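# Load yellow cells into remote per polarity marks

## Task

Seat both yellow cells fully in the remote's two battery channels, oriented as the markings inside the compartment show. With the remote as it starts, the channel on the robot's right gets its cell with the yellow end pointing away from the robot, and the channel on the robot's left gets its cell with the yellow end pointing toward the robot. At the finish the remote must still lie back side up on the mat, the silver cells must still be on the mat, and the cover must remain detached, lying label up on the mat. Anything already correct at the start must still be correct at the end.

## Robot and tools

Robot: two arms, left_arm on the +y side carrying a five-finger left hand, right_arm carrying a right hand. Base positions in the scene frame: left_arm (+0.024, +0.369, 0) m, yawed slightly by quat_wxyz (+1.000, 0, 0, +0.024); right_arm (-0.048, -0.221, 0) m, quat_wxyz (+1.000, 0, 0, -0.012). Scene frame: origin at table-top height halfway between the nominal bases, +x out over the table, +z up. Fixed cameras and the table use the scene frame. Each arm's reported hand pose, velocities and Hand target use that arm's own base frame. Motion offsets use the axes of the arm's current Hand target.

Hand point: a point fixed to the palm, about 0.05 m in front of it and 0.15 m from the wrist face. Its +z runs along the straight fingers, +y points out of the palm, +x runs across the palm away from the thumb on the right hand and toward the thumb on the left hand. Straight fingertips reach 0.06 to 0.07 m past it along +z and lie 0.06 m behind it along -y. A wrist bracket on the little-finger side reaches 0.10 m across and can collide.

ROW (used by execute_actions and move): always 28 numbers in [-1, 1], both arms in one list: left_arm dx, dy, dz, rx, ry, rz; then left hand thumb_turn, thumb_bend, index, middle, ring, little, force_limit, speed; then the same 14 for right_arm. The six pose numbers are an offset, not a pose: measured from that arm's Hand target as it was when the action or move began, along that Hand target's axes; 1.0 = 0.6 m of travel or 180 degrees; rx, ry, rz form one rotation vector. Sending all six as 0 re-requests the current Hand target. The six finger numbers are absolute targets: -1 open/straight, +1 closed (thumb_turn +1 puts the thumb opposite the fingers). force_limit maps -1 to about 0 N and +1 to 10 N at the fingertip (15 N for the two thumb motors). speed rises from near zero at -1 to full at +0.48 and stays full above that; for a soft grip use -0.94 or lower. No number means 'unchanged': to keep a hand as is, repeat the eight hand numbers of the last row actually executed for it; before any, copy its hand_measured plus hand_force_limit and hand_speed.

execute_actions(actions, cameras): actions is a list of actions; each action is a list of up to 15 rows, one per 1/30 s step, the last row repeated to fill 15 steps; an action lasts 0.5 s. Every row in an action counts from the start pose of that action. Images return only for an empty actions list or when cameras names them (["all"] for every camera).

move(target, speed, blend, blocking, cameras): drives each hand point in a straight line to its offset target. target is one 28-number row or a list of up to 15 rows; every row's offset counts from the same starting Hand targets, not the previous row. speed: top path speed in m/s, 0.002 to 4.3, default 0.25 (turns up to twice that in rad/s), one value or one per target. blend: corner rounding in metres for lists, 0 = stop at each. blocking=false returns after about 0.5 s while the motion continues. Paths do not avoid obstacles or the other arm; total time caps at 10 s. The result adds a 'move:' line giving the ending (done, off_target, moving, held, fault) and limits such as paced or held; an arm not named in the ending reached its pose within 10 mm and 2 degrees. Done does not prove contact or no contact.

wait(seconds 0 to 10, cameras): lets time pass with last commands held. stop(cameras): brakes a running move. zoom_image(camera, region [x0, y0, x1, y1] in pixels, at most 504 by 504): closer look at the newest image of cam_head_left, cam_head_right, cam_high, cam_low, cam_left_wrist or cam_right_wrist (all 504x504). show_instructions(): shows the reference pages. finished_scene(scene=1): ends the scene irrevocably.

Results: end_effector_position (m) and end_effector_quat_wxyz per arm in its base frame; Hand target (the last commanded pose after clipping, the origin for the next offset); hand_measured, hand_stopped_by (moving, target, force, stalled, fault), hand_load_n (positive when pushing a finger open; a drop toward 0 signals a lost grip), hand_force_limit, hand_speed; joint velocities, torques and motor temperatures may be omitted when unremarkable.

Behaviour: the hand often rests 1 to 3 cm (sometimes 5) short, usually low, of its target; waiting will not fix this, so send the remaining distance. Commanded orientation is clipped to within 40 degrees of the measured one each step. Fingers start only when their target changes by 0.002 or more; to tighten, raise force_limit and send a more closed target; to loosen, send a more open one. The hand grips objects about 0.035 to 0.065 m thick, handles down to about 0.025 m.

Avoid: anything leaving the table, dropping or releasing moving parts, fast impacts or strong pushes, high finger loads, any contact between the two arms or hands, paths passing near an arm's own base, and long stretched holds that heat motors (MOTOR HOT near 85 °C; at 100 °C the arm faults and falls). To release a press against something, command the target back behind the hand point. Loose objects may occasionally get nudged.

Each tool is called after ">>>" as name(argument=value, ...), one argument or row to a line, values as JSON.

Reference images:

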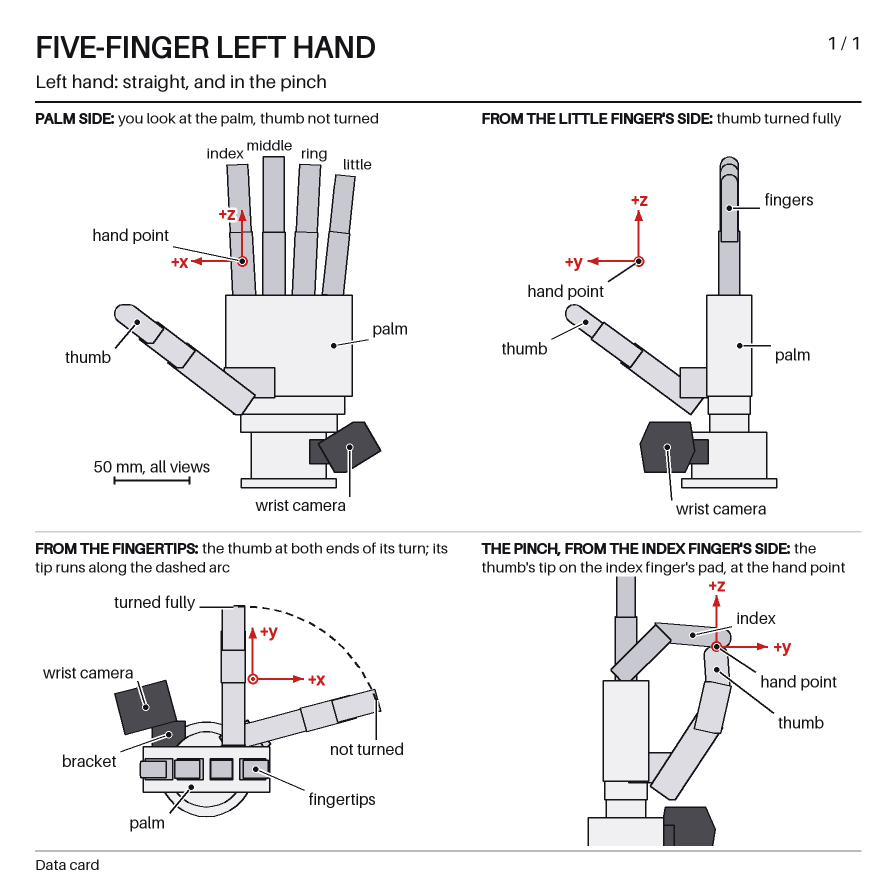

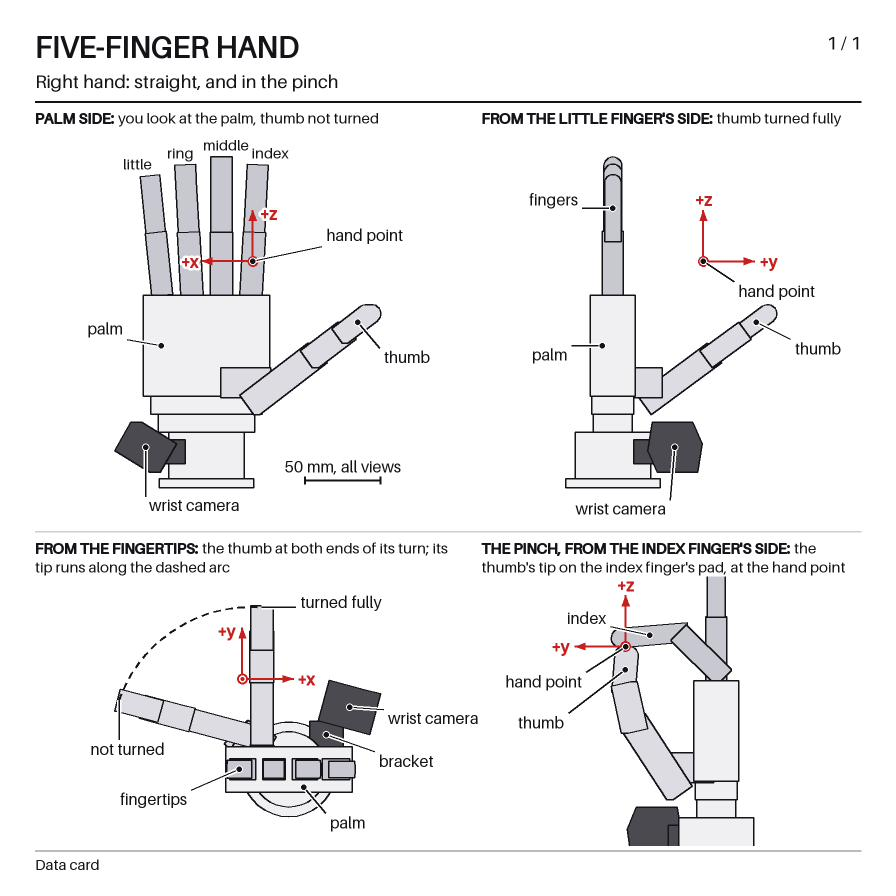

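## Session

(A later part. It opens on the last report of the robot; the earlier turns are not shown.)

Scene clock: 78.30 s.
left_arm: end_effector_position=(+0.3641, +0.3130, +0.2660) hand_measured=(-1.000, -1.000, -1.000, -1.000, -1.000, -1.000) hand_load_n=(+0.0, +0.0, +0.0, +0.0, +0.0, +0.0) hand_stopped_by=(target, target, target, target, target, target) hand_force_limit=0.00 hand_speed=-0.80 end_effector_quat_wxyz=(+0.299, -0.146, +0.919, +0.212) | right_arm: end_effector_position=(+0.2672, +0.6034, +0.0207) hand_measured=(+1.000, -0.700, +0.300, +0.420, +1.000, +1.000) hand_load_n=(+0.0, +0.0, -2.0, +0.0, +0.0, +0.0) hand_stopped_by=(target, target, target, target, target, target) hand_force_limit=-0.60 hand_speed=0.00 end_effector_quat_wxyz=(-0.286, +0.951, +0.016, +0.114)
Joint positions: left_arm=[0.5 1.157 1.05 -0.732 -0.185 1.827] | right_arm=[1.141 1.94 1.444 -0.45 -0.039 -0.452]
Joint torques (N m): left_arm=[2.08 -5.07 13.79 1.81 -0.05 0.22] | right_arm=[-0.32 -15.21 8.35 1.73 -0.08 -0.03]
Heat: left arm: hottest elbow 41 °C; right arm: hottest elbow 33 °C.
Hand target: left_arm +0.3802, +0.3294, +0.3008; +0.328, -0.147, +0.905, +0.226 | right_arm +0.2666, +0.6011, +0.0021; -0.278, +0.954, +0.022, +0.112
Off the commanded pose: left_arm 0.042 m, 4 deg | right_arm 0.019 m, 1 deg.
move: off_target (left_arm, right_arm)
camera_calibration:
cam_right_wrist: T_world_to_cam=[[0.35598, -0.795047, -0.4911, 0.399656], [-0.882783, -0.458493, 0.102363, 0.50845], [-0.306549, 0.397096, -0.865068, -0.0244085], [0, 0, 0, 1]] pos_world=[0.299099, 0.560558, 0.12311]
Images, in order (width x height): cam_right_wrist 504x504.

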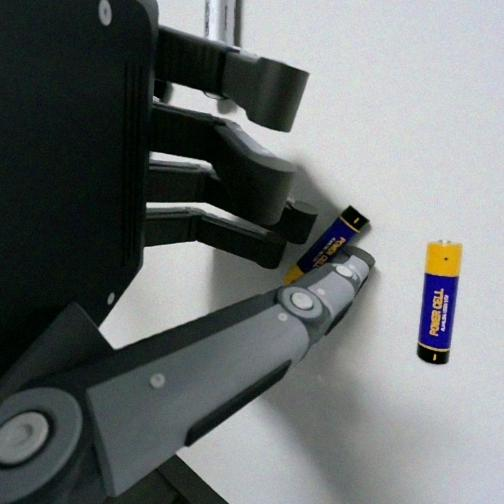

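>>> move(
  target=[0,0,0,0,0,0,-1,-1,-1,-1,-1,-1,0,-0.8,0,0,0,0,0,0,1,-0.3,0.3,0.42,1,1,-0.75,-0.7],
  speed=0.05,
  cameras=["cam_right_wrist"],
)

>>> zoom_image(
  camera="cam_right_wrist",
  region=[220, 140, 420, 340],
)

Scene clock: 79.73 s.
left_arm: end_effector_position=(+0.3641, +0.3130, +0.2660) hand_measured=(-1.000, -1.000, -1.000, -1.000, -1.000, -1.000) hand_load_n=(+0.0, +0.0, +0.0, +0.0, +0.0, +0.0) hand_stopped_by=(target, target, target, target, target, target) hand_force_limit=0.00 hand_speed=-0.80 end_effector_quat_wxyz=(+0.299, -0.146, +0.919, +0.212) | right_arm: end_effector_position=(+0.2673, +0.6034, +0.0207) hand_measured=(+1.000, -0.446, +0.300, +0.420, +1.000, +1.000) hand_load_n=(-1.0, +3.0, -1.0, +0.0, +0.0, +0.0) hand_stopped_by=(target, force, target, target, target, target) hand_force_limit=-0.75 hand_speed=-0.70 end_effector_quat_wxyz=(-0.286, +0.951, +0.017, +0.115)
Joint positions: left_arm=[0.5 1.157 1.05 -0.732 -0.185 1.827] | right_arm=[1.141 1.94 1.444 -0.45 -0.039 -0.452]
Joint torques (N m): left_arm=[2.08 -5.01 13.79 1.81 -0.05 0.23] | right_arm=[-0.32 -15.38 8.49 1.54 -0.07 -0.02]
Heat: left arm: hottest elbow 41 °C; right arm: hottest elbow 33 °C.
Hand target: left_arm +0.3802, +0.3294, +0.3008; +0.328, -0.147, +0.905, +0.226 | right_arm +0.2666, +0.6011, +0.0021; -0.278, +0.954, +0.022, +0.112
Off the commanded pose: left_arm 0.042 m, 4 deg | right_arm 0.019 m, 1 deg.
move: off_target (left_arm, right_arm)
camera_calibration:
cam_right_wrist: T_world_to_cam=[[0.356408, -0.794848, -0.491112, 0.399497], [-0.882687, -0.458774, 0.10193, 0.508678], [-0.306328, 0.397169, -0.865112, -0.02455], [0, 0, 0, 1]] pos_world=[0.2991, 0.560658, 0.12311]
Images, in order (width x height): cam_right_wrist 504x504.

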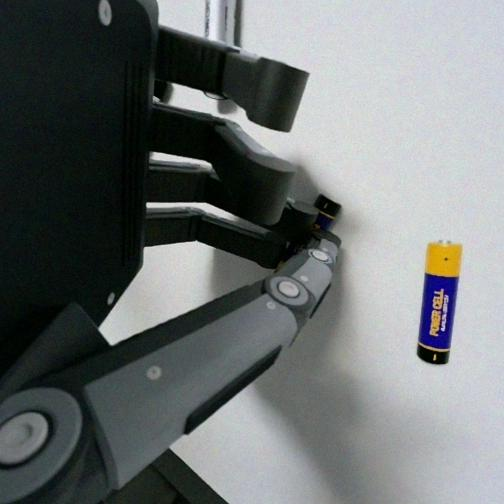

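Scaled by 2.520 from the camera's 504x504 image, which has a finer 720x720 frame.

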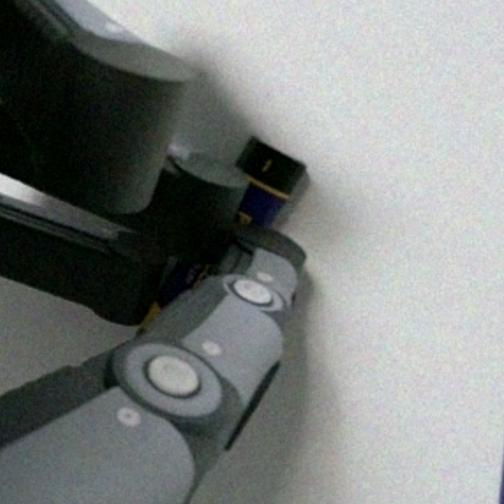

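>>> move(
  target=[0,0,0,0,0,0,-1,-1,-1,-1,-1,-1,0,-0.8,0,0,0,0,0,0,1,-0.3,0.5,0.62,1,1,-0.7,-0.8],
  speed=0.05,
  cameras=["cam_right_wrist"],
)

>>> zoom_image(
  camera="cam_right_wrist",
  region=[220, 140, 420, 340],
)

Scene clock: 80.57 s.
left_arm: end_effector_position=(+0.3641, +0.3130, +0.2660) hand_measured=(-1.000, -1.000, -1.000, -1.000, -1.000, -1.000) hand_load_n=(+0.5, +0.0, +0.0, +0.0, +0.0, +0.0) hand_stopped_by=(target, target, target, target, target, target) hand_force_limit=0.00 hand_speed=-0.80 end_effector_quat_wxyz=(+0.299, -0.146, +0.919, +0.212) | right_arm: end_effector_position=(+0.2676, +0.6040, +0.0191) hand_measured=(+1.000, -0.446, +0.372, +0.454, +1.000, +1.000) hand_load_n=(-1.0, +7.0, +3.0, -0.5, +0.0, +0.0) hand_stopped_by=(target, force, force, force, target, target) hand_force_limit=-0.70 hand_speed=-0.80 end_effector_quat_wxyz=(-0.286, +0.951, +0.017, +0.115)
Joint positions: left_arm=[0.5 1.157 1.05 -0.732 -0.185 1.827] | right_arm=[1.141 1.943 1.444 -0.446 -0.039 -0.452]
Joint torques (N m): left_arm=[2.08 -5.01 13.79 1.81 -0.05 0.22] | right_arm=[-0.09 -15.62 8.35 1.42 -0.03 -0.03]
Heat: left arm: hottest elbow 41 °C; right arm: hottest elbow 33 °C.
Hand target: left_arm +0.3802, +0.3294, +0.3008; +0.328, -0.147, +0.905, +0.226 | right_arm +0.2666, +0.6011, +0.0021; -0.278, +0.954, +0.022, +0.112
Off the commanded pose: left_arm 0.042 m, 4 deg | right_arm 0.017 m, 1 deg.
move: off_target (left_arm, right_arm)
camera_calibration:
cam_right_wrist: T_world_to_cam=[[0.356515, -0.794512, -0.491577, 0.398888], [-0.882714, -0.458838, 0.101411, 0.509433], [-0.306126, 0.397767, -0.864909, -0.0263747], [0, 0, 0, 1]] pos_world=[0.2994, 0.561159, 0.12161]
Images, in order (width x height): cam_right_wrist 504x504.

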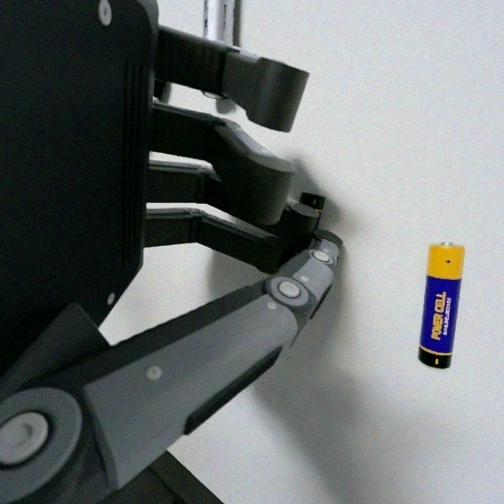

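Scaled by 2.520 from the camera's 504x504 image, which has a finer 720x720 frame.

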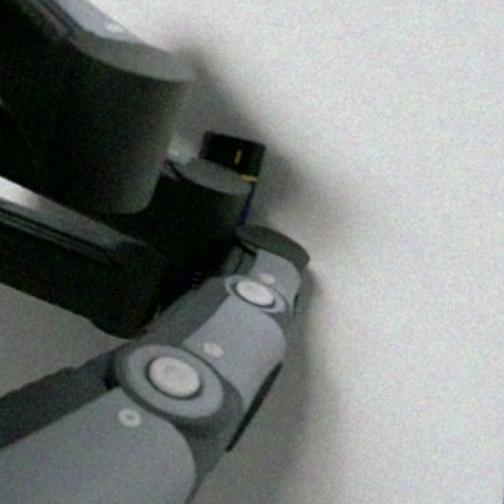

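>>> move(
  target=[
    [0,0,0,0,0,0,-1,-1,-1,-1,-1,-1,0,-0.8,0,0,0,0,0,0,1,-0.8,0.2,0.3,1,1,-0.7,-0.5],
    [0,0,0,0,0,0,-1,-1,-1,-1,-1,-1,0,-0.8,0.019,-0.043,-0.068,0,0,0,1,-0.8,0.2,0.3,1,1,-0.7,-0.5],
  ],
  speed=0.08,
  cameras=["cam_right_wrist"],
)

>>> zoom_image(
  camera="cam_right_wrist",
  region=[220, 140, 420, 340],
)

Scene clock: 84.77 s.
left_arm: end_effector_position=(+0.3641, +0.3130, +0.2660) hand_measured=(-1.000, -1.000, -1.000, -1.000, -1.000, -1.000) hand_load_n=(+0.0, +0.0, +0.0, -0.5, +0.0, +0.0) hand_stopped_by=(target, target, target, target, target, target) hand_force_limit=0.00 hand_speed=-0.80 end_effector_quat_wxyz=(+0.299, -0.146, +0.919, +0.212) | right_arm: end_effector_position=(+0.2585, +0.5872, +0.0255) hand_measured=(+1.000, -0.800, +0.200, +0.300, +1.000, +1.000) hand_load_n=(+0.0, +0.0, -0.5, +0.0, +0.0, +0.0) hand_stopped_by=(target, target, target, target, target, target) hand_force_limit=-0.70 hand_speed=-0.50 end_effector_quat_wxyz=(-0.261, +0.960, +0.018, +0.101)
Joint positions: left_arm=[0.5 1.157 1.05 -0.732 -0.185 1.827] | right_arm=[1.142 1.92 1.444 -0.529 -0.043 -0.454]
Joint torques (N m): left_arm=[2.08 -5.01 13.79 1.81 -0.05 0.23] | right_arm=[-0.21 -18.61 12.94 0.35 0.08 0]
Motor temperatures (°C): left_arm=[27 26 42 27 24 24] | right_arm=[27 31 32 26 24 24]
Heat: left arm: hottest elbow 42 °C; right arm: hottest elbow 32 °C.
Hand target: left_arm +0.3802, +0.3294, +0.3008; +0.328, -0.147, +0.905, +0.226 | right_arm +0.2667, +0.6009, +0.0517; -0.278, +0.954, +0.022, +0.112
Off the commanded pose: left_arm 0.042 m, 4 deg | right_arm 0.031 m, 3 deg.
move: off_target (left_arm, right_arm)
camera_calibration:
cam_right_wrist: T_world_to_cam=[[0.347009, -0.818426, -0.457999, 0.407467], [-0.877276, -0.45593, 0.150049, 0.488717], [-0.33162, 0.349723, -0.876198, 0.0181085], [0, 0, 0, 1]] pos_world=[0.29335, 0.54997, 0.129155]
Images, in order (width x height): cam_right_wrist 504x504.

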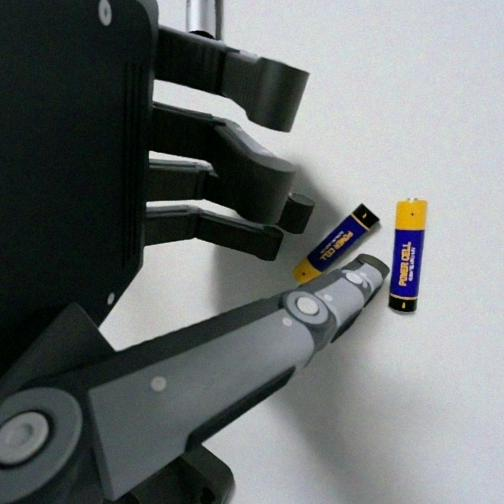

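Scaled by 2.520 from the camera's 504x504 image, which has a finer 720x720 frame.

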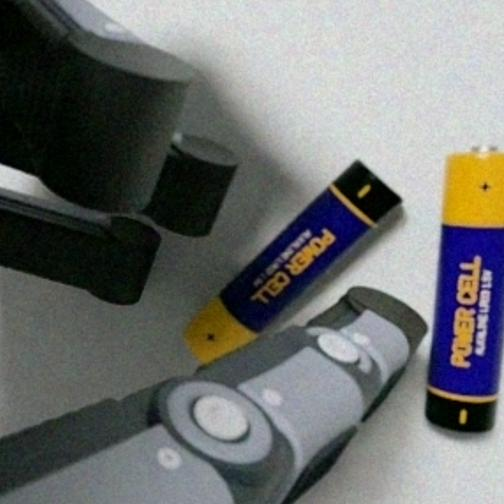

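>>> move(
  target=[0,0,0,0,0,0,-1,-1,-1,-1,-1,-1,0,-0.8,0.0083,-0.0028,-0.0272,0.0848,-0.0029,0.0483,1,-0.62,0.3,0.3,1,1,-0.7,-0.5],
  speed=0.1,
  cameras=["cam_right_wrist"],
)

>>> zoom_image(
  camera="cam_right_wrist",
  region=[240, 140, 440, 340],
)

Scene clock: 90.00 s.
left_arm: end_effector_position=(+0.3641, +0.3130, +0.2660) hand_measured=(-1.000, -1.000, -1.000, -1.000, -1.000, -1.000) hand_load_n=(+0.0, +0.0, +0.0, +0.0, +0.0, +0.0) hand_stopped_by=(target, target, target, target, target, target) hand_force_limit=0.00 hand_speed=-0.80 end_effector_quat_wxyz=(+0.299, -0.146, +0.919, +0.212) | right_arm: end_effector_position=(+0.2627, +0.5927, +0.0508) hand_measured=(+1.000, -0.620, +0.300, +0.300, +1.000, +1.000) hand_load_n=(+0.0, +0.0, +0.0, +0.0, +0.0, +0.0) hand_stopped_by=(target, target, target, target, target, target) hand_force_limit=-0.70 hand_speed=-0.50 end_effector_quat_wxyz=(-0.395, +0.915, -0.027, +0.076)
Joint positions: left_arm=[0.5 1.157 1.05 -0.732 -0.185 1.827] | right_arm=[1.083 1.812 1.257 -0.207 -0.196 -0.345]
Joint torques (N m): left_arm=[2.08 -5.07 13.79 1.81 -0.05 0.22] | right_arm=[-0.91 -17.79 8.75 1.77 -0.2 0.19]
Heat: left arm: hottest elbow 42 °C; right arm: hottest elbow 32 °C.
Hand target: left_arm +0.3802, +0.3294, +0.3008; +0.328, -0.147, +0.905, +0.226 | right_arm +0.2681, +0.5935, +0.0672; -0.410, +0.908, -0.034, +0.082
Off the commanded pose: left_arm 0.042 m, 4 deg | right_arm 0.017 m, 2 deg.
move: off_target (left_arm, right_arm)
camera_calibration:
cam_right_wrist: T_world_to_cam=[[0.275404, -0.66517, -0.694047, 0.36213], [-0.890155, -0.449076, 0.0771705, 0.494101], [-0.363011, 0.596556, -0.715782, -0.106512], [0, 0, 0, 1]] pos_world=[0.301429, 0.526307, 0.136966]
Images, in order (width x height): cam_right_wrist 504x504.

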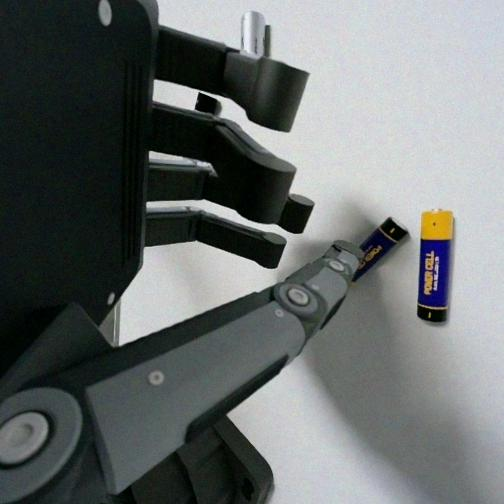

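Scaled by 2.520 from the camera's 504x504 image, which has a finer 720x720 frame.

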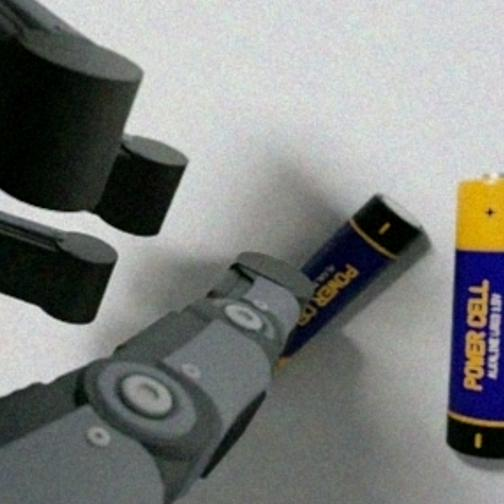

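>>> move(
  target=[0,0,0,0,0,0,-1,-1,-1,-1,-1,-1,0,-0.8,-0.0035,0.0457,0.0132,0,0,0,1,-0.62,0.3,0.3,1,1,-0.7,-0.5],
  speed=0.06,
  cameras=["cam_right_wrist"],
)

>>> zoom_image(
  camera="cam_right_wrist",
  region=[240, 140, 440, 340],
)

Scene clock: 91.63 s.
left_arm: end_effector_position=(+0.3641, +0.3130, +0.2660) hand_measured=(-1.000, -1.000, -1.000, -1.000, -1.000, -1.000) hand_load_n=(+0.0, +0.0, +0.0, +0.0, +0.0, +0.0) hand_stopped_by=(target, target, target, target, target, target) hand_force_limit=0.00 hand_speed=-0.80 end_effector_quat_wxyz=(+0.299, -0.146, +0.919, +0.212) | right_arm: end_effector_position=(+0.2624, +0.5814, +0.0336) hand_measured=(+1.000, -0.620, +0.300, +0.300, +1.000, +1.000) hand_load_n=(+0.0, +0.0, +0.0, +0.0, +0.0, +0.0) hand_stopped_by=(target, target, target, target, target, target) hand_force_limit=-0.70 hand_speed=-0.50 end_effector_quat_wxyz=(-0.400, +0.913, -0.029, +0.078)
Joint positions: left_arm=[0.5 1.157 1.05 -0.732 -0.185 1.827] | right_arm=[1.073 1.811 1.195 -0.134 -0.203 -0.345]
Joint torques (N m): left_arm=[2.08 -5.01 13.79 1.81 -0.05 0.22] | right_arm=[-1.03 -16.73 8.34 1.89 -0.16 0.15]
Heat: left arm: hottest elbow 43 °C; right arm: hottest elbow 32 °C.
Hand target: left_arm +0.3802, +0.3294, +0.3008; +0.328, -0.147, +0.905, +0.226 | right_arm +0.2677, +0.5814, +0.0410; -0.410, +0.908, -0.034, +0.082
Off the commanded pose: left_arm 0.042 m, 4 deg | right_arm 0.009 m, 1 deg.
move: off_target (left_arm)
camera_calibration:
cam_right_wrist: T_world_to_cam=[[0.272911, -0.657508, -0.702284, 0.339268], [-0.892574, -0.44541, 0.0701536, 0.488904], [-0.358931, 0.607695, -0.708432, -0.119948], [0, 0, 0, 1]] pos_world=[0.30074, 0.513726, 0.118989]
Images, in order (width x height): cam_right_wrist 504x504.

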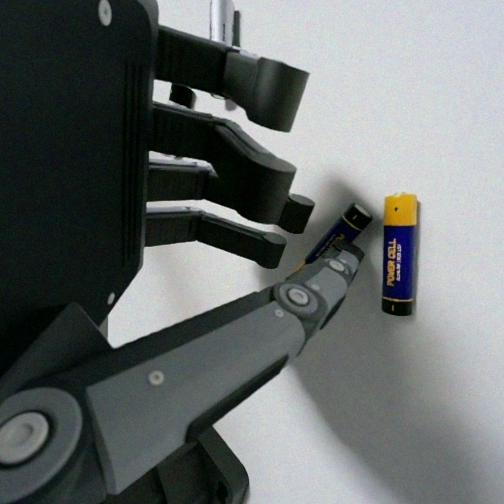

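Scaled by 2.520 from the camera's 504x504 image, which has a finer 720x720 frame.

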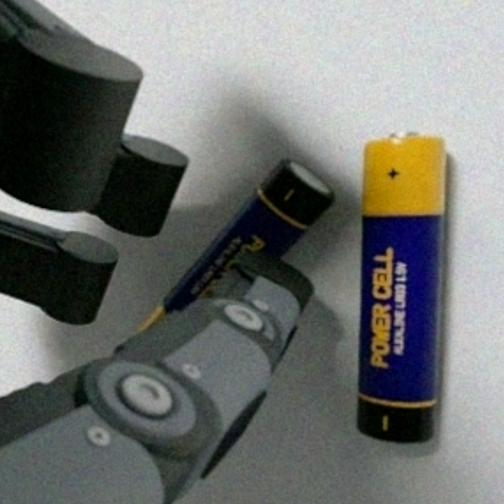

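>>> move(
  target=[0,0,0,0,0,0,-1,-1,-1,-1,-1,-1,0,-0.8,-0.0032,0.02,0.0174,0,0,0,1,-0.62,0.3,0.3,1,1,-0.7,-0.5],
  speed=0.05,
  cameras=["cam_right_wrist"],
)

>>> zoom_image(
  camera="cam_right_wrist",
  region=[240, 140, 440, 340],
)

Scene clock: 93.10 s.
left_arm: end_effector_position=(+0.3641, +0.3130, +0.2660) hand_measured=(-1.000, -1.000, -1.000, -1.000, -1.000, -1.000) hand_load_n=(+0.0, +0.0, +0.0, +0.0, +0.0, +0.0) hand_stopped_by=(target, target, target, target, target, target) hand_force_limit=0.00 hand_speed=-0.80 end_effector_quat_wxyz=(+0.299, -0.146, +0.919, +0.212) | right_arm: end_effector_position=(+0.2636, +0.5837, +0.0330) hand_measured=(+1.000, -0.620, +0.300, +0.300, +1.000, +1.000) hand_load_n=(+0.0, +0.0, +0.0, +0.0, +0.5, +0.0) hand_stopped_by=(target, target, target, target, target, target) hand_force_limit=-0.70 hand_speed=-0.50 end_effector_quat_wxyz=(-0.411, +0.908, -0.028, +0.083)
Joint positions: left_arm=[0.5 1.157 1.05 -0.732 -0.185 1.827] | right_arm=[1.073 1.811 1.181 -0.095 -0.203 -0.345]
Joint torques (N m): left_arm=[2.08 -5.01 13.79 1.81 -0.05 0.22] | right_arm=[-0.73 -14.39 8.31 1.85 -0.15 0.13]
Heat: left arm: hottest elbow 43 °C; right arm: hottest elbow 32 °C.
Hand target: left_arm +0.3802, +0.3294, +0.3008; +0.328, -0.147, +0.905, +0.226 | right_arm +0.2677, +0.5815, +0.0251; -0.410, +0.908, -0.034, +0.082
Off the commanded pose: left_arm 0.042 m, 4 deg | right_arm 0.009 m, 1 deg.
move: off_target (left_arm)
camera_calibration:
cam_right_wrist: T_world_to_cam=[[0.281431, -0.641818, -0.713348, 0.328877], [-0.893281, -0.44676, 0.0495429, 0.492596], [-0.350493, 0.623277, -0.699057, -0.133005], [0, 0, 0, 1]] pos_world=[0.300853, 0.51405, 0.117221]
Images, in order (width x height): cam_right_wrist 504x504.

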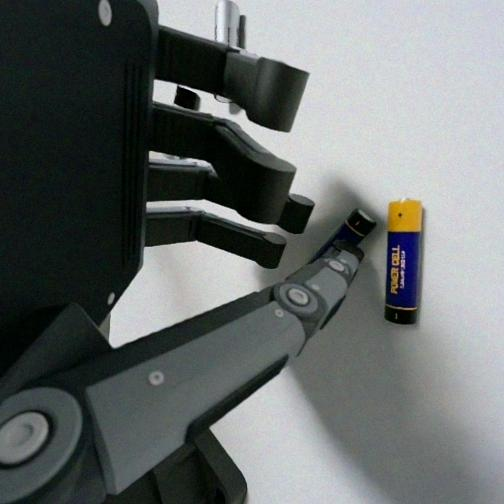

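Scaled by 2.520 from the camera's 504x504 image, which has a finer 720x720 frame.

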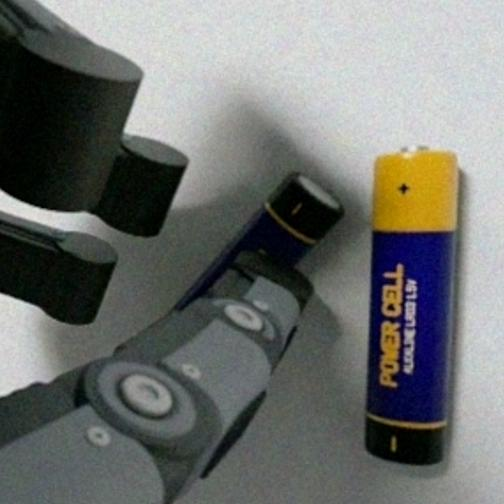

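>>> move(
  target=[0,0,0,0,0,0,-1,-1,-1,-1,-1,-1,0,-0.8,-0.0022,0.0208,0.0115,0,0,0,1,-0.62,0.3,0.3,1,1,-0.7,-0.5],
  speed=0.05,
  cameras=["cam_right_wrist"],
)

>>> zoom_image(
  camera="cam_right_wrist",
  region=[240, 140, 440, 340],
)

Scene clock: 94.13 s.
left_arm: end_effector_position=(+0.3641, +0.3130, +0.2660) hand_measured=(-1.000, -1.000, -1.000, -1.000, -1.000, -1.000) hand_load_n=(+0.0, +0.0, +0.0, +0.0, +0.0, +0.0) hand_stopped_by=(target, target, target, target, target, target) hand_force_limit=0.00 hand_speed=-0.80 end_effector_quat_wxyz=(+0.299, -0.146, +0.919, +0.212) | right_arm: end_effector_position=(+0.2635, +0.5827, +0.0249) hand_measured=(+1.000, -0.620, +0.300, +0.300, +1.000, +1.000) hand_load_n=(+0.5, +0.5, +0.0, +0.0, +0.0, +0.0) hand_stopped_by=(target, target, target, target, target, target) hand_force_limit=-0.70 hand_speed=-0.50 end_effector_quat_wxyz=(-0.415, +0.906, -0.027, +0.084)
Joint positions: left_arm=[0.5 1.157 1.05 -0.732 -0.185 1.827] | right_arm=[1.071 1.82 1.164 -0.059 -0.206 -0.345]
Joint torques (N m): left_arm=[2.08 -5.07 13.78 1.81 -0.06 0.23] | right_arm=[-0.97 -13.86 8.03 1.88 -0.12 0.11]
Heat: left arm: hottest elbow 43 °C; right arm: hottest elbow 32 °C.
Hand target: left_arm +0.3802, +0.3294, +0.3008; +0.328, -0.147, +0.905, +0.226 | right_arm +0.2676, +0.5785, +0.0112; -0.410, +0.908, -0.034, +0.082
Off the commanded pose: left_arm 0.042 m, 4 deg | right_arm 0.015 m, 1 deg.
move: off_target (left_arm, right_arm)
camera_calibration:
cam_right_wrist: T_world_to_cam=[[0.283822, -0.634976, -0.718506, 0.318059], [-0.892921, -0.448126, 0.0433104, 0.493356], [-0.349482, 0.629276, -0.694171, -0.141931], [0, 0, 0, 1]] pos_world=[0.300654, 0.512359, 0.108636]
Images, in order (width x height): cam_right_wrist 504x504.

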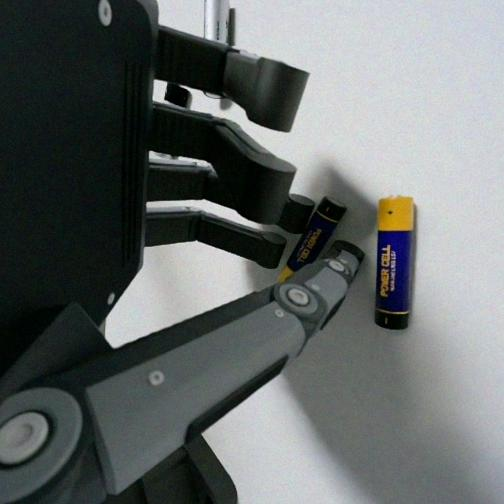

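Scaled by 2.520 from the camera's 504x504 image, which has a finer 720x720 frame.

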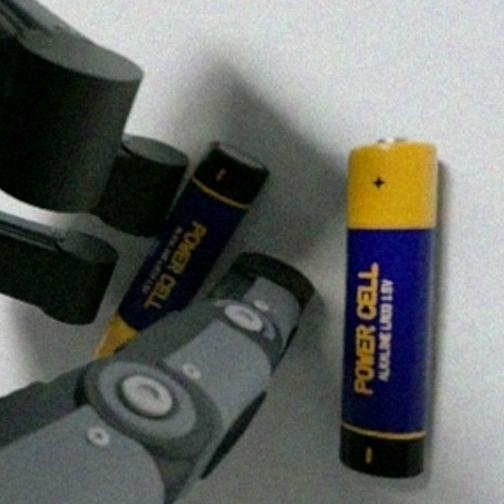

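>>> move(
  target=[0,0,0,0,0,0,-1,-1,-1,-1,-1,-1,0,-0.8,-0.001,0.0085,0.0055,0,0,0,1,-0.62,0.3,0.3,1,1,-0.7,-0.5],
  speed=0.05,
  cameras=["cam_right_wrist"],
)

>>> zoom_image(
  camera="cam_right_wrist",
  region=[240, 140, 440, 340],
)

Scene clock: 95.33 s.
left_arm: end_effector_position=(+0.3641, +0.3130, +0.2660) hand_measured=(-1.000, -1.000, -1.000, -1.000, -1.000, -1.000) hand_load_n=(+0.0, +0.0, +0.0, +0.0, +0.0, +0.0) hand_stopped_by=(target, target, target, target, target, target) hand_force_limit=0.00 hand_speed=-0.80 end_effector_quat_wxyz=(+0.299, -0.146, +0.919, +0.212) | right_arm: end_effector_position=(+0.2641, +0.5835, +0.0247) hand_measured=(+1.000, -0.620, +0.300, +0.300, +1.000, +1.000) hand_load_n=(+0.5, +1.5, +0.0, +0.0, +0.0, +0.0) hand_stopped_by=(target, target, target, target, target, target) hand_force_limit=-0.70 hand_speed=-0.50 end_effector_quat_wxyz=(-0.419, +0.904, -0.027, +0.085)
Joint positions: left_arm=[0.5 1.157 1.05 -0.732 -0.185 1.827] | right_arm=[1.071 1.82 1.158 -0.043 -0.208 -0.345]
Joint torques (N m): left_arm=[2.14 -5.01 13.79 1.81 -0.05 0.22] | right_arm=[-1.2 -13.45 7.82 1.84 -0.06 0.11]
Heat: left arm: hottest elbow 43 °C; right arm: hottest elbow 32 °C.
Hand target: left_arm +0.3802, +0.3294, +0.3008; +0.328, -0.147, +0.905, +0.226 | right_arm +0.2676, +0.5776, +0.0051; -0.410, +0.908, -0.034, +0.082
Off the commanded pose: left_arm 0.042 m, 4 deg | right_arm 0.021 m, 1 deg.
move: off_target (left_arm, right_arm)
camera_calibration:
cam_right_wrist: T_world_to_cam=[[0.286809, -0.62826, -0.723208, 0.313654], [-0.892904, -0.448823, 0.0357913, 0.494825], [-0.347078, 0.63549, -0.689703, -0.146696], [0, 0, 0, 1]] pos_world=[0.300957, 0.512369, 0.10795]
Images, in order (width x height): cam_right_wrist 504x504.

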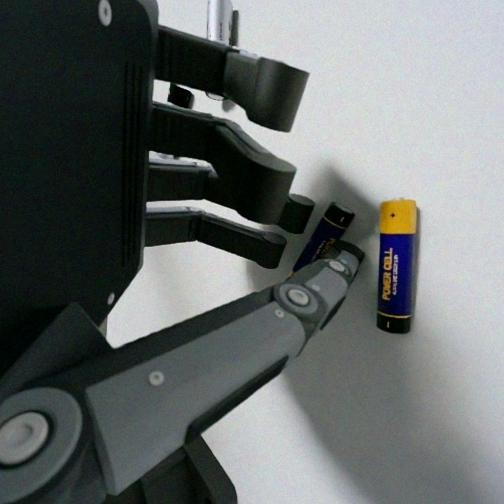

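Scaled by 2.520 from the camera's 504x504 image, which has a finer 720x720 frame.

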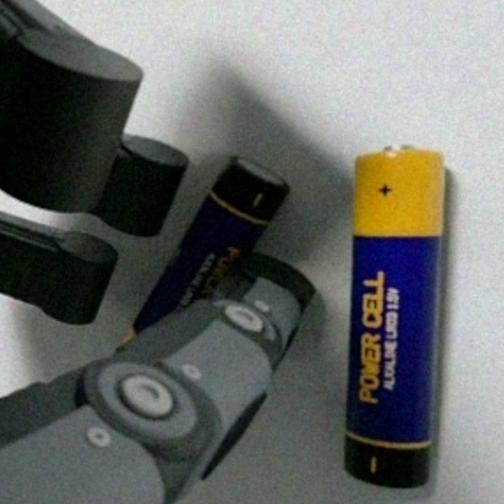

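>>> move(
  target=[0,0,0,0,0,0,-1,-1,-1,-1,-1,-1,0,-0.8,0,0,0,0,0,0,1,-0.25,0.3,0.3,1,1,-0.7,-0.8],
  speed=0.05,
  cameras=["cam_right_wrist"],
)

>>> zoom_image(
  camera="cam_right_wrist",
  region=[240, 140, 400, 300],
)

Scene clock: 97.60 s.
left_arm: end_effector_position=(+0.3641, +0.3130, +0.2660) hand_measured=(-1.000, -1.000, -1.000, -1.000, -1.000, -1.000) hand_load_n=(+0.0, +0.0, +0.0, +0.0, +0.0, +0.0) hand_stopped_by=(target, target, target, target, target, target) hand_force_limit=0.00 hand_speed=-0.80 end_effector_quat_wxyz=(+0.299, -0.146, +0.919, +0.212) | right_arm: end_effector_position=(+0.2649, +0.5835, +0.0239) hand_measured=(+1.000, -0.518, +0.300, +0.300, +1.000, +1.000) hand_load_n=(+0.5, +4.0, +0.0, +2.5, +0.0, +0.0) hand_stopped_by=(target, force, target, target, target, target) hand_force_limit=-0.70 hand_speed=-0.80 end_effector_quat_wxyz=(-0.419, +0.903, -0.027, +0.086)
Joint positions: left_arm=[0.5 1.157 1.05 -0.732 -0.185 1.827] | right_arm=[1.07 1.822 1.158 -0.041 -0.208 -0.345]
Joint torques (N m): left_arm=[2.08 -5.01 13.79 1.81 -0.05 0.22] | right_arm=[-1.2 -13.33 7.75 1.74 -0.12 0.12]
Heat: left arm: hottest elbow 43 °C; right arm: hottest elbow 32 °C.
Hand target: left_arm +0.3802, +0.3294, +0.3008; +0.328, -0.147, +0.905, +0.226 | right_arm +0.2677, +0.5775, +0.0050; -0.410, +0.908, -0.034, +0.082
Off the commanded pose: left_arm 0.042 m, 4 deg | right_arm 0.020 m, 1 deg.
move: off_target (left_arm, right_arm)
camera_calibration:
cam_right_wrist: T_world_to_cam=[[0.286247, -0.628386, -0.723321, 0.312986], [-0.893433, -0.447795, 0.0354554, 0.495109], [-0.346179, 0.63609, -0.689601, -0.147599], [0, 0, 0, 1]] pos_world=[0.301659, 0.51227, 0.10705]
Images, in order (width x height): cam_right_wrist 504x504.

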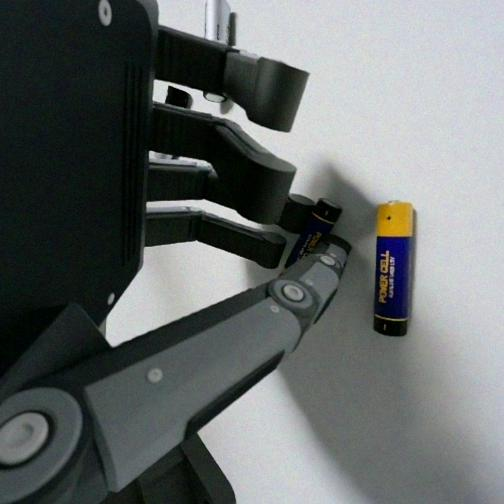

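Scaled by 3.150 from the camera's 504x504 image, which has a finer 720x720 frame.

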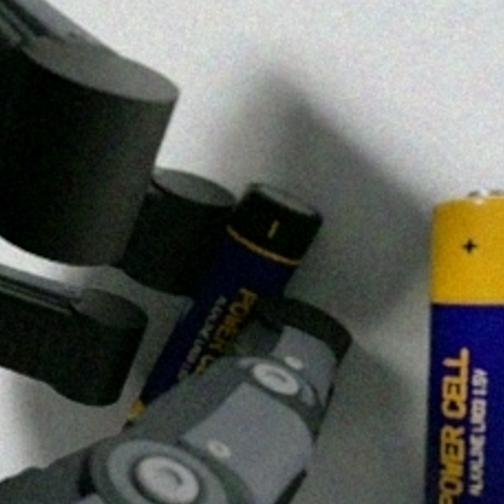

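>>> move(
  target=[0,0,0,0,0,0,-1,-1,-1,-1,-1,-1,0,-0.8,0,0,0,0,0,0,1,-0.25,0.5,0.3,1,1,-0.7,-0.85],
  speed=0.05,
  cameras=["cam_right_wrist"],
)

>>> zoom_image(
  camera="cam_right_wrist",
  region=[240, 140, 400, 300],
)

Scene clock: 98.60 s.
left_arm: end_effector_position=(+0.3641, +0.3130, +0.2660) hand_measured=(-1.000, -1.000, -1.000, -1.000, -1.000, -1.000) hand_load_n=(+0.0, +0.0, +0.0, +0.0, +0.0, +0.0) hand_stopped_by=(target, target, target, target, target, target) hand_force_limit=0.00 hand_speed=-0.80 end_effector_quat_wxyz=(+0.299, -0.146, +0.919, +0.212) | right_arm: end_effector_position=(+0.2649, +0.5835, +0.0239) hand_measured=(+1.000, -0.518, +0.500, +0.300, +1.000, +1.000) hand_load_n=(+1.0, +4.0, +0.0, +2.5, +0.0, +0.0) hand_stopped_by=(target, force, target, target, target, target) hand_force_limit=-0.70 hand_speed=-0.85 end_effector_quat_wxyz=(-0.419, +0.903, -0.027, +0.086)
Joint positions: left_arm=[0.5 1.157 1.05 -0.732 -0.185 1.827] | right_arm=[1.07 1.822 1.158 -0.041 -0.208 -0.345]
Joint torques (N m): left_arm=[2.08 -5.01 13.79 1.81 -0.05 0.22] | right_arm=[-0.73 -13.51 7.79 1.81 -0.08 0.11]
Heat: left arm: hottest elbow 44 °C; right arm: hottest elbow 32 °C.
Hand target: left_arm +0.3802, +0.3294, +0.3008; +0.328, -0.147, +0.905, +0.226 | right_arm +0.2677, +0.5775, +0.0050; -0.410, +0.908, -0.034, +0.082
Off the commanded pose: left_arm 0.042 m, 4 deg | right_arm 0.020 m, 1 deg.
move: off_target (left_arm, right_arm)
camera_calibration:
cam_right_wrist: T_world_to_cam=[[0.286247, -0.628386, -0.723321, 0.312986], [-0.893433, -0.447795, 0.0354554, 0.495109], [-0.346179, 0.63609, -0.689601, -0.147599], [0, 0, 0, 1]] pos_world=[0.301659, 0.51227, 0.10705]
Images, in order (width x height): cam_right_wrist 504x504.

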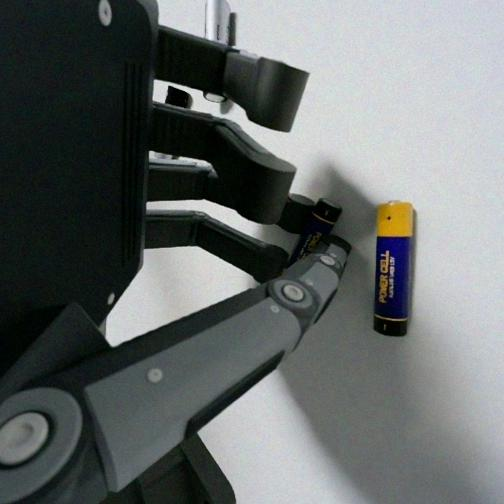

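Scaled by 3.150 from the camera's 504x504 image, which has a finer 720x720 frame.

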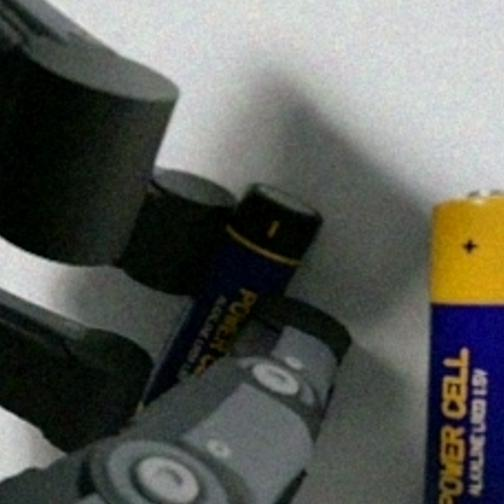

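>>> move(
  target=[
    [0,0,0,0,0,0,-1,-1,-1,-1,-1,-1,0,-0.8,0,0,0,0,0,0,1,-0.62,0.3,0.3,1,1,-0.7,-0.5],
    [0,0,0,0,0,0,-1,-1,-1,-1,-1,-1,0,-0.8,0.0098,-0.0785,-0.0387,-0.0257,0.0078,-0.0006,1,-0.62,0.3,0.3,1,1,-0.7,-0.5],
  ],
  speed=0.08,
  cameras=["cam_right_wrist"],
)

>>> zoom_image(
  camera="cam_right_wrist",
  region=[240, 140, 440, 340],
)

Scene clock: 104.20 s.
left_arm: end_effector_position=(+0.3641, +0.3130, +0.2660) hand_measured=(-1.000, -1.000, -1.000, -1.000, -1.000, -1.000) hand_load_n=(+0.0, +0.0, +0.0, +0.0, +0.0, +0.0) hand_stopped_by=(target, target, target, target, target, target) hand_force_limit=0.00 hand_speed=-0.80 end_effector_quat_wxyz=(+0.299, -0.146, +0.919, +0.212) | right_arm: end_effector_position=(+0.2626, +0.5662, +0.0242) hand_measured=(+1.000, -0.620, +0.300, +0.300, +1.000, +1.000) hand_load_n=(+0.0, +0.0, +0.0, +0.0, +0.0, +0.0) hand_stopped_by=(target, target, target, target, target, target) hand_force_limit=-0.70 hand_speed=-0.50 end_effector_quat_wxyz=(-0.347, +0.933, -0.044, +0.082)
Joint positions: left_arm=[0.5 1.157 1.05 -0.732 -0.185 1.827] | right_arm=[1.08 1.822 1.233 -0.264 -0.14 -0.343]
Joint torques (N m): left_arm=[2.08 -5.01 13.78 1.81 -0.05 0.22] | right_arm=[0.73 -17.2 13.82 0.95 0.02 0.16]
Heat: left arm: hottest elbow 44 °C; right arm: hottest elbow 32 °C.
Hand target: left_arm +0.3802, +0.3294, +0.3008; +0.328, -0.147, +0.905, +0.226 | right_arm +0.2691, +0.5908, +0.0562; -0.373, +0.922, -0.041, +0.092
Off the commanded pose: left_arm 0.042 m, 4 deg | right_arm 0.041 m, 3 deg.
move: off_target (left_arm, right_arm)
camera_calibration:
cam_right_wrist: T_world_to_cam=[[0.239269, -0.742121, -0.626105, 0.377423], [-0.907472, -0.400256, 0.127628, 0.459877], [-0.345318, 0.537635, -0.769223, -0.0797118], [0, 0, 0, 1]] pos_world=[0.299494, 0.507018, 0.116297]
Images, in order (width x height): cam_right_wrist 504x504.

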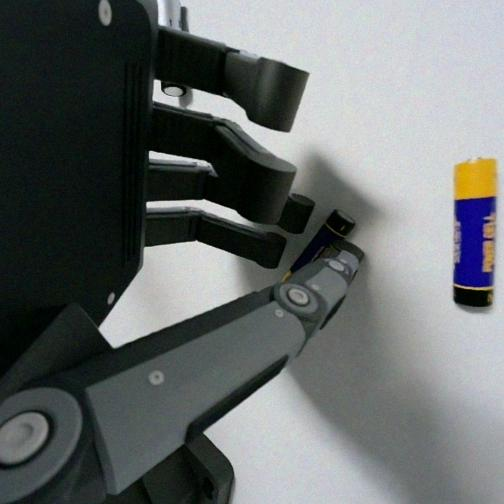

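Scaled by 2.520 from the camera's 504x504 image, which has a finer 720x720 frame.

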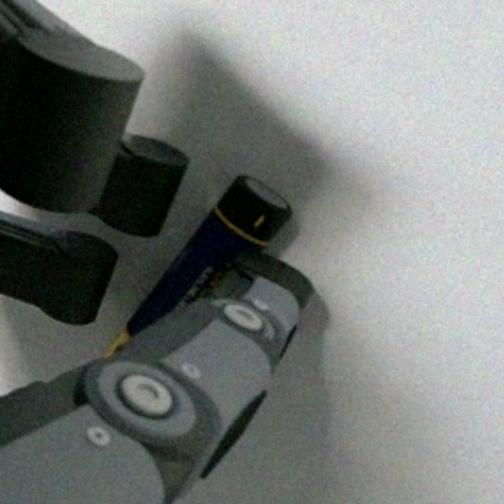

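>>> move(
  target=[0,0,0,0,0,0,-1,-1,-1,-1,-1,-1,0,-0.8,-0.0125,0.0115,0.0085,0,0,0,1,-0.62,0.3,0.3,1,1,-0.7,-0.5],
  speed=0.05,
  cameras=["cam_right_wrist"],
)

>>> zoom_image(
  camera="cam_right_wrist",
  region=[240, 140, 440, 340],
)

Scene clock: 106.00 s.
left_arm: end_effector_position=(+0.3641, +0.3130, +0.2660) hand_measured=(-1.000, -1.000, -1.000, -1.000, -1.000, -1.000) hand_load_n=(+0.0, +0.0, +0.0, +0.0, +0.0, +0.0) hand_stopped_by=(target, target, target, target, target, target) hand_force_limit=0.00 hand_speed=-0.80 end_effector_quat_wxyz=(+0.299, -0.146, +0.919, +0.212) | right_arm: end_effector_position=(+0.2582, +0.5693, +0.0245) hand_measured=(+1.000, -0.620, +0.300, +0.300, +1.000, +1.000) hand_load_n=(+0.0, +0.0, +0.0, +0.0, +0.0, +0.0) hand_stopped_by=(target, target, target, target, target, target) hand_force_limit=-0.70 hand_speed=-0.50 end_effector_quat_wxyz=(-0.348, +0.933, -0.042, +0.083)
Joint positions: left_arm=[0.5 1.157 1.05 -0.732 -0.185 1.827] | right_arm=[1.09 1.822 1.233 -0.261 -0.134 -0.341]
Joint torques (N m): left_arm=[2.08 -5.07 13.79 1.81 -0.05 0.23] | right_arm=[0.62 -15.97 12.15 1.88 0.05 0.17]
Heat: left arm: hottest elbow 44 °C; right arm: hottest elbow 32 °C.
Hand target: left_arm +0.3802, +0.3294, +0.3008; +0.328, -0.147, +0.905, +0.226 | right_arm +0.2626, +0.5905, +0.0467; -0.373, +0.922, -0.041, +0.092
Off the commanded pose: left_arm 0.042 m, 4 deg | right_arm 0.031 m, 3 deg.
move: off_target (left_arm, right_arm)
camera_calibration:
cam_right_wrist: T_world_to_cam=[[0.244981, -0.740109, -0.626276, 0.378383], [-0.906408, -0.404102, 0.122991, 0.459079], [-0.344106, 0.537531, -0.769838, -0.0828919], [0, 0, 0, 1]] pos_world=[0.294893, 0.510117, 0.116697]
Images, in order (width x height): cam_right_wrist 504x504.

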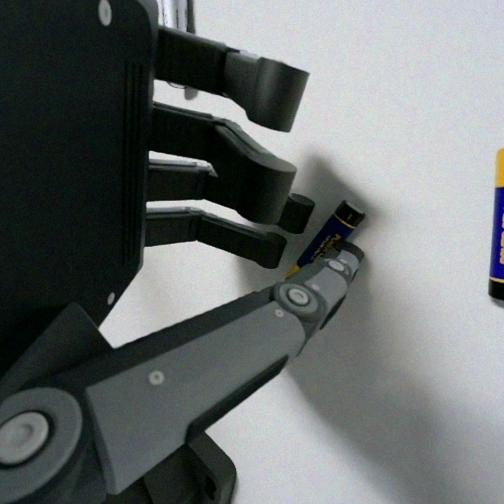

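Scaled by 2.520 from the camera's 504x504 image, which has a finer 720x720 frame.

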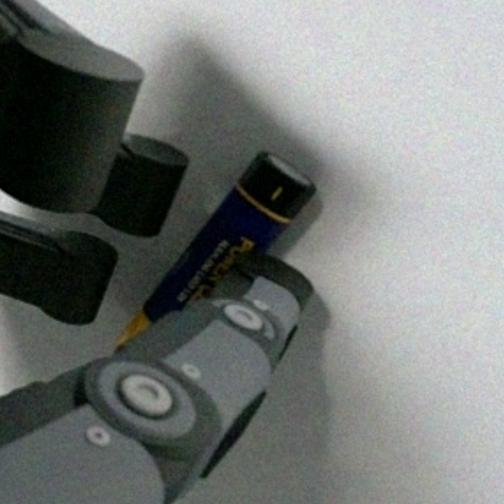

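>>> move(
  target=[0,0,0,0,0,0,-1,-1,-1,-1,-1,-1,0,-0.8,0,0,0,0,0,0,1,-0.25,0.3,0.3,1,1,-0.8,-0.85],
  speed=0.05,
  cameras=["cam_right_wrist"],
)

>>> zoom_image(
  camera="cam_right_wrist",
  region=[240, 140, 400, 300],
)

Scene clock: 107.30 s.
left_arm: end_effector_position=(+0.3641, +0.3130, +0.2660) hand_measured=(-1.000, -1.000, -1.000, -1.000, -1.000, -1.000) hand_load_n=(+0.0, +0.0, +0.0, +0.0, +0.0, +0.0) hand_stopped_by=(target, target, target, target, target, target) hand_force_limit=0.00 hand_speed=-0.80 end_effector_quat_wxyz=(+0.299, -0.146, +0.919, +0.212) | right_arm: end_effector_position=(+0.2583, +0.5693, +0.0245) hand_measured=(+1.000, -0.478, +0.300, +0.300, +1.000, +1.000) hand_load_n=(-0.5, +2.0, +0.0, +1.0, +0.0, +0.0) hand_stopped_by=(target, force, target, target, target, target) hand_force_limit=-0.80 hand_speed=-0.85 end_effector_quat_wxyz=(-0.348, +0.933, -0.042, +0.083)
Joint positions: left_arm=[0.5 1.157 1.05 -0.732 -0.185 1.827] | right_arm=[1.09 1.822 1.233 -0.261 -0.133 -0.34]
Joint torques (N m): left_arm=[2.08 -5.07 13.79 1.81 -0.05 0.23] | right_arm=[0.38 -15.85 12.23 1.65 0.02 0.16]
Heat: left arm: hottest elbow 45 °C; right arm: hottest elbow 32 °C.
Hand target: left_arm +0.3802, +0.3294, +0.3008; +0.328, -0.147, +0.905, +0.226 | right_arm +0.2626, +0.5904, +0.0467; -0.372, +0.923, -0.041, +0.092
Off the commanded pose: left_arm 0.042 m, 4 deg | right_arm 0.031 m, 3 deg.
move: off_target (left_arm, right_arm)
camera_calibration:
cam_right_wrist: T_world_to_cam=[[0.244622, -0.740311, -0.626178, 0.378581], [-0.906622, -0.403617, 0.123004, 0.458895], [-0.343798, 0.537617, -0.769916, -0.0830174], [0, 0, 0, 1]] pos_world=[0.294894, 0.510117, 0.116696]
Images, in order (width x height): cam_right_wrist 504x504.

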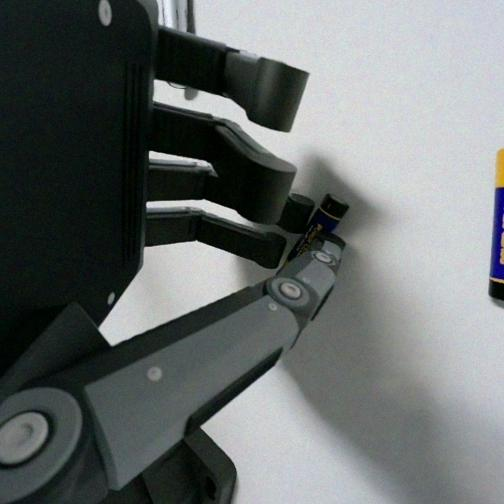

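Scaled by 3.150 from the camera's 504x504 image, which has a finer 720x720 frame.

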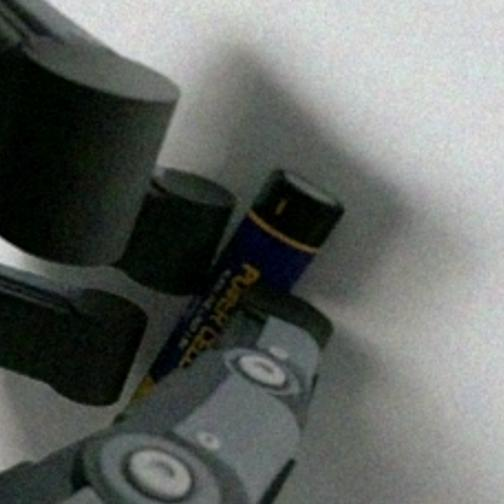

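>>> move(
  target=[0,0,0,0,0,0,-1,-1,-1,-1,-1,-1,0,-0.8,0,0,0,0,0,0,1,-0.25,0.38,0.3,1,1,-0.8,-0.85],
  speed=0.05,
  cameras=["cam_right_wrist"],
)

>>> zoom_image(
  camera="cam_right_wrist",
  region=[240, 140, 400, 300],
)

Scene clock: 108.13 s.
left_arm: end_effector_position=(+0.3641, +0.3130, +0.2660) hand_measured=(-1.000, -1.000, -1.000, -1.000, -1.000, -1.000) hand_load_n=(+0.0, +0.0, +0.0, +0.0, +0.0, +0.0) hand_stopped_by=(target, target, target, target, target, target) hand_force_limit=0.00 hand_speed=-0.80 end_effector_quat_wxyz=(+0.299, -0.146, +0.919, +0.212) | right_arm: end_effector_position=(+0.2583, +0.5693, +0.0245) hand_measured=(+1.000, -0.478, +0.380, +0.300, +1.000, +1.000) hand_load_n=(-0.5, +1.5, +0.0, +1.5, +0.0, +0.0) hand_stopped_by=(target, force, target, target, target, target) hand_force_limit=-0.80 hand_speed=-0.85 end_effector_quat_wxyz=(-0.348, +0.933, -0.042, +0.083)
Joint positions: left_arm=[0.5 1.157 1.05 -0.732 -0.185 1.827] | right_arm=[1.09 1.822 1.233 -0.261 -0.133 -0.34]
Joint torques (N m): left_arm=[2.08 -5.07 13.79 1.81 -0.05 0.22] | right_arm=[0.67 -16.21 12.16 1.69 0.05 0.2]
Heat: left arm: hottest elbow 45 °C; right arm: hottest elbow 32 °C.
Hand target: left_arm +0.3802, +0.3294, +0.3008; +0.328, -0.147, +0.905, +0.226 | right_arm +0.2626, +0.5904, +0.0467; -0.372, +0.923, -0.041, +0.092
Off the commanded pose: left_arm 0.042 m, 4 deg | right_arm 0.031 m, 3 deg.
move: off_target (left_arm, right_arm)
camera_calibration:
cam_right_wrist: T_world_to_cam=[[0.244622, -0.740311, -0.626178, 0.378581], [-0.906622, -0.403617, 0.123004, 0.458895], [-0.343798, 0.537617, -0.769916, -0.0830174], [0, 0, 0, 1]] pos_world=[0.294894, 0.510117, 0.116696]
Images, in order (width x height): cam_right_wrist 504x504.

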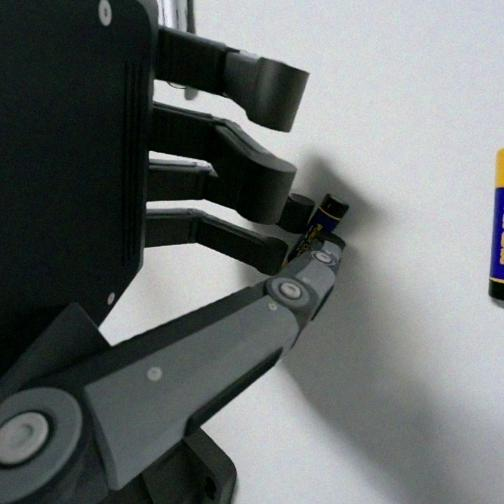

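Scaled by 3.150 from the camera's 504x504 image, which has a finer 720x720 frame.

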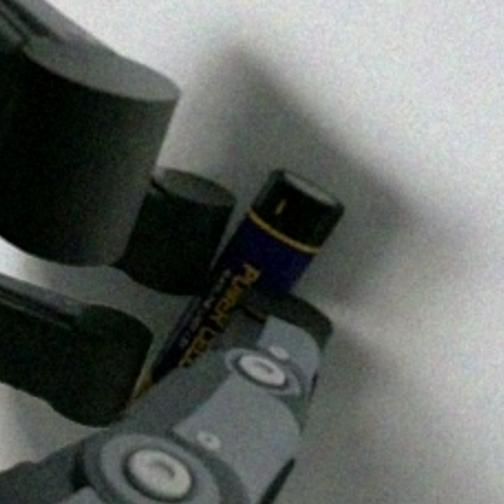

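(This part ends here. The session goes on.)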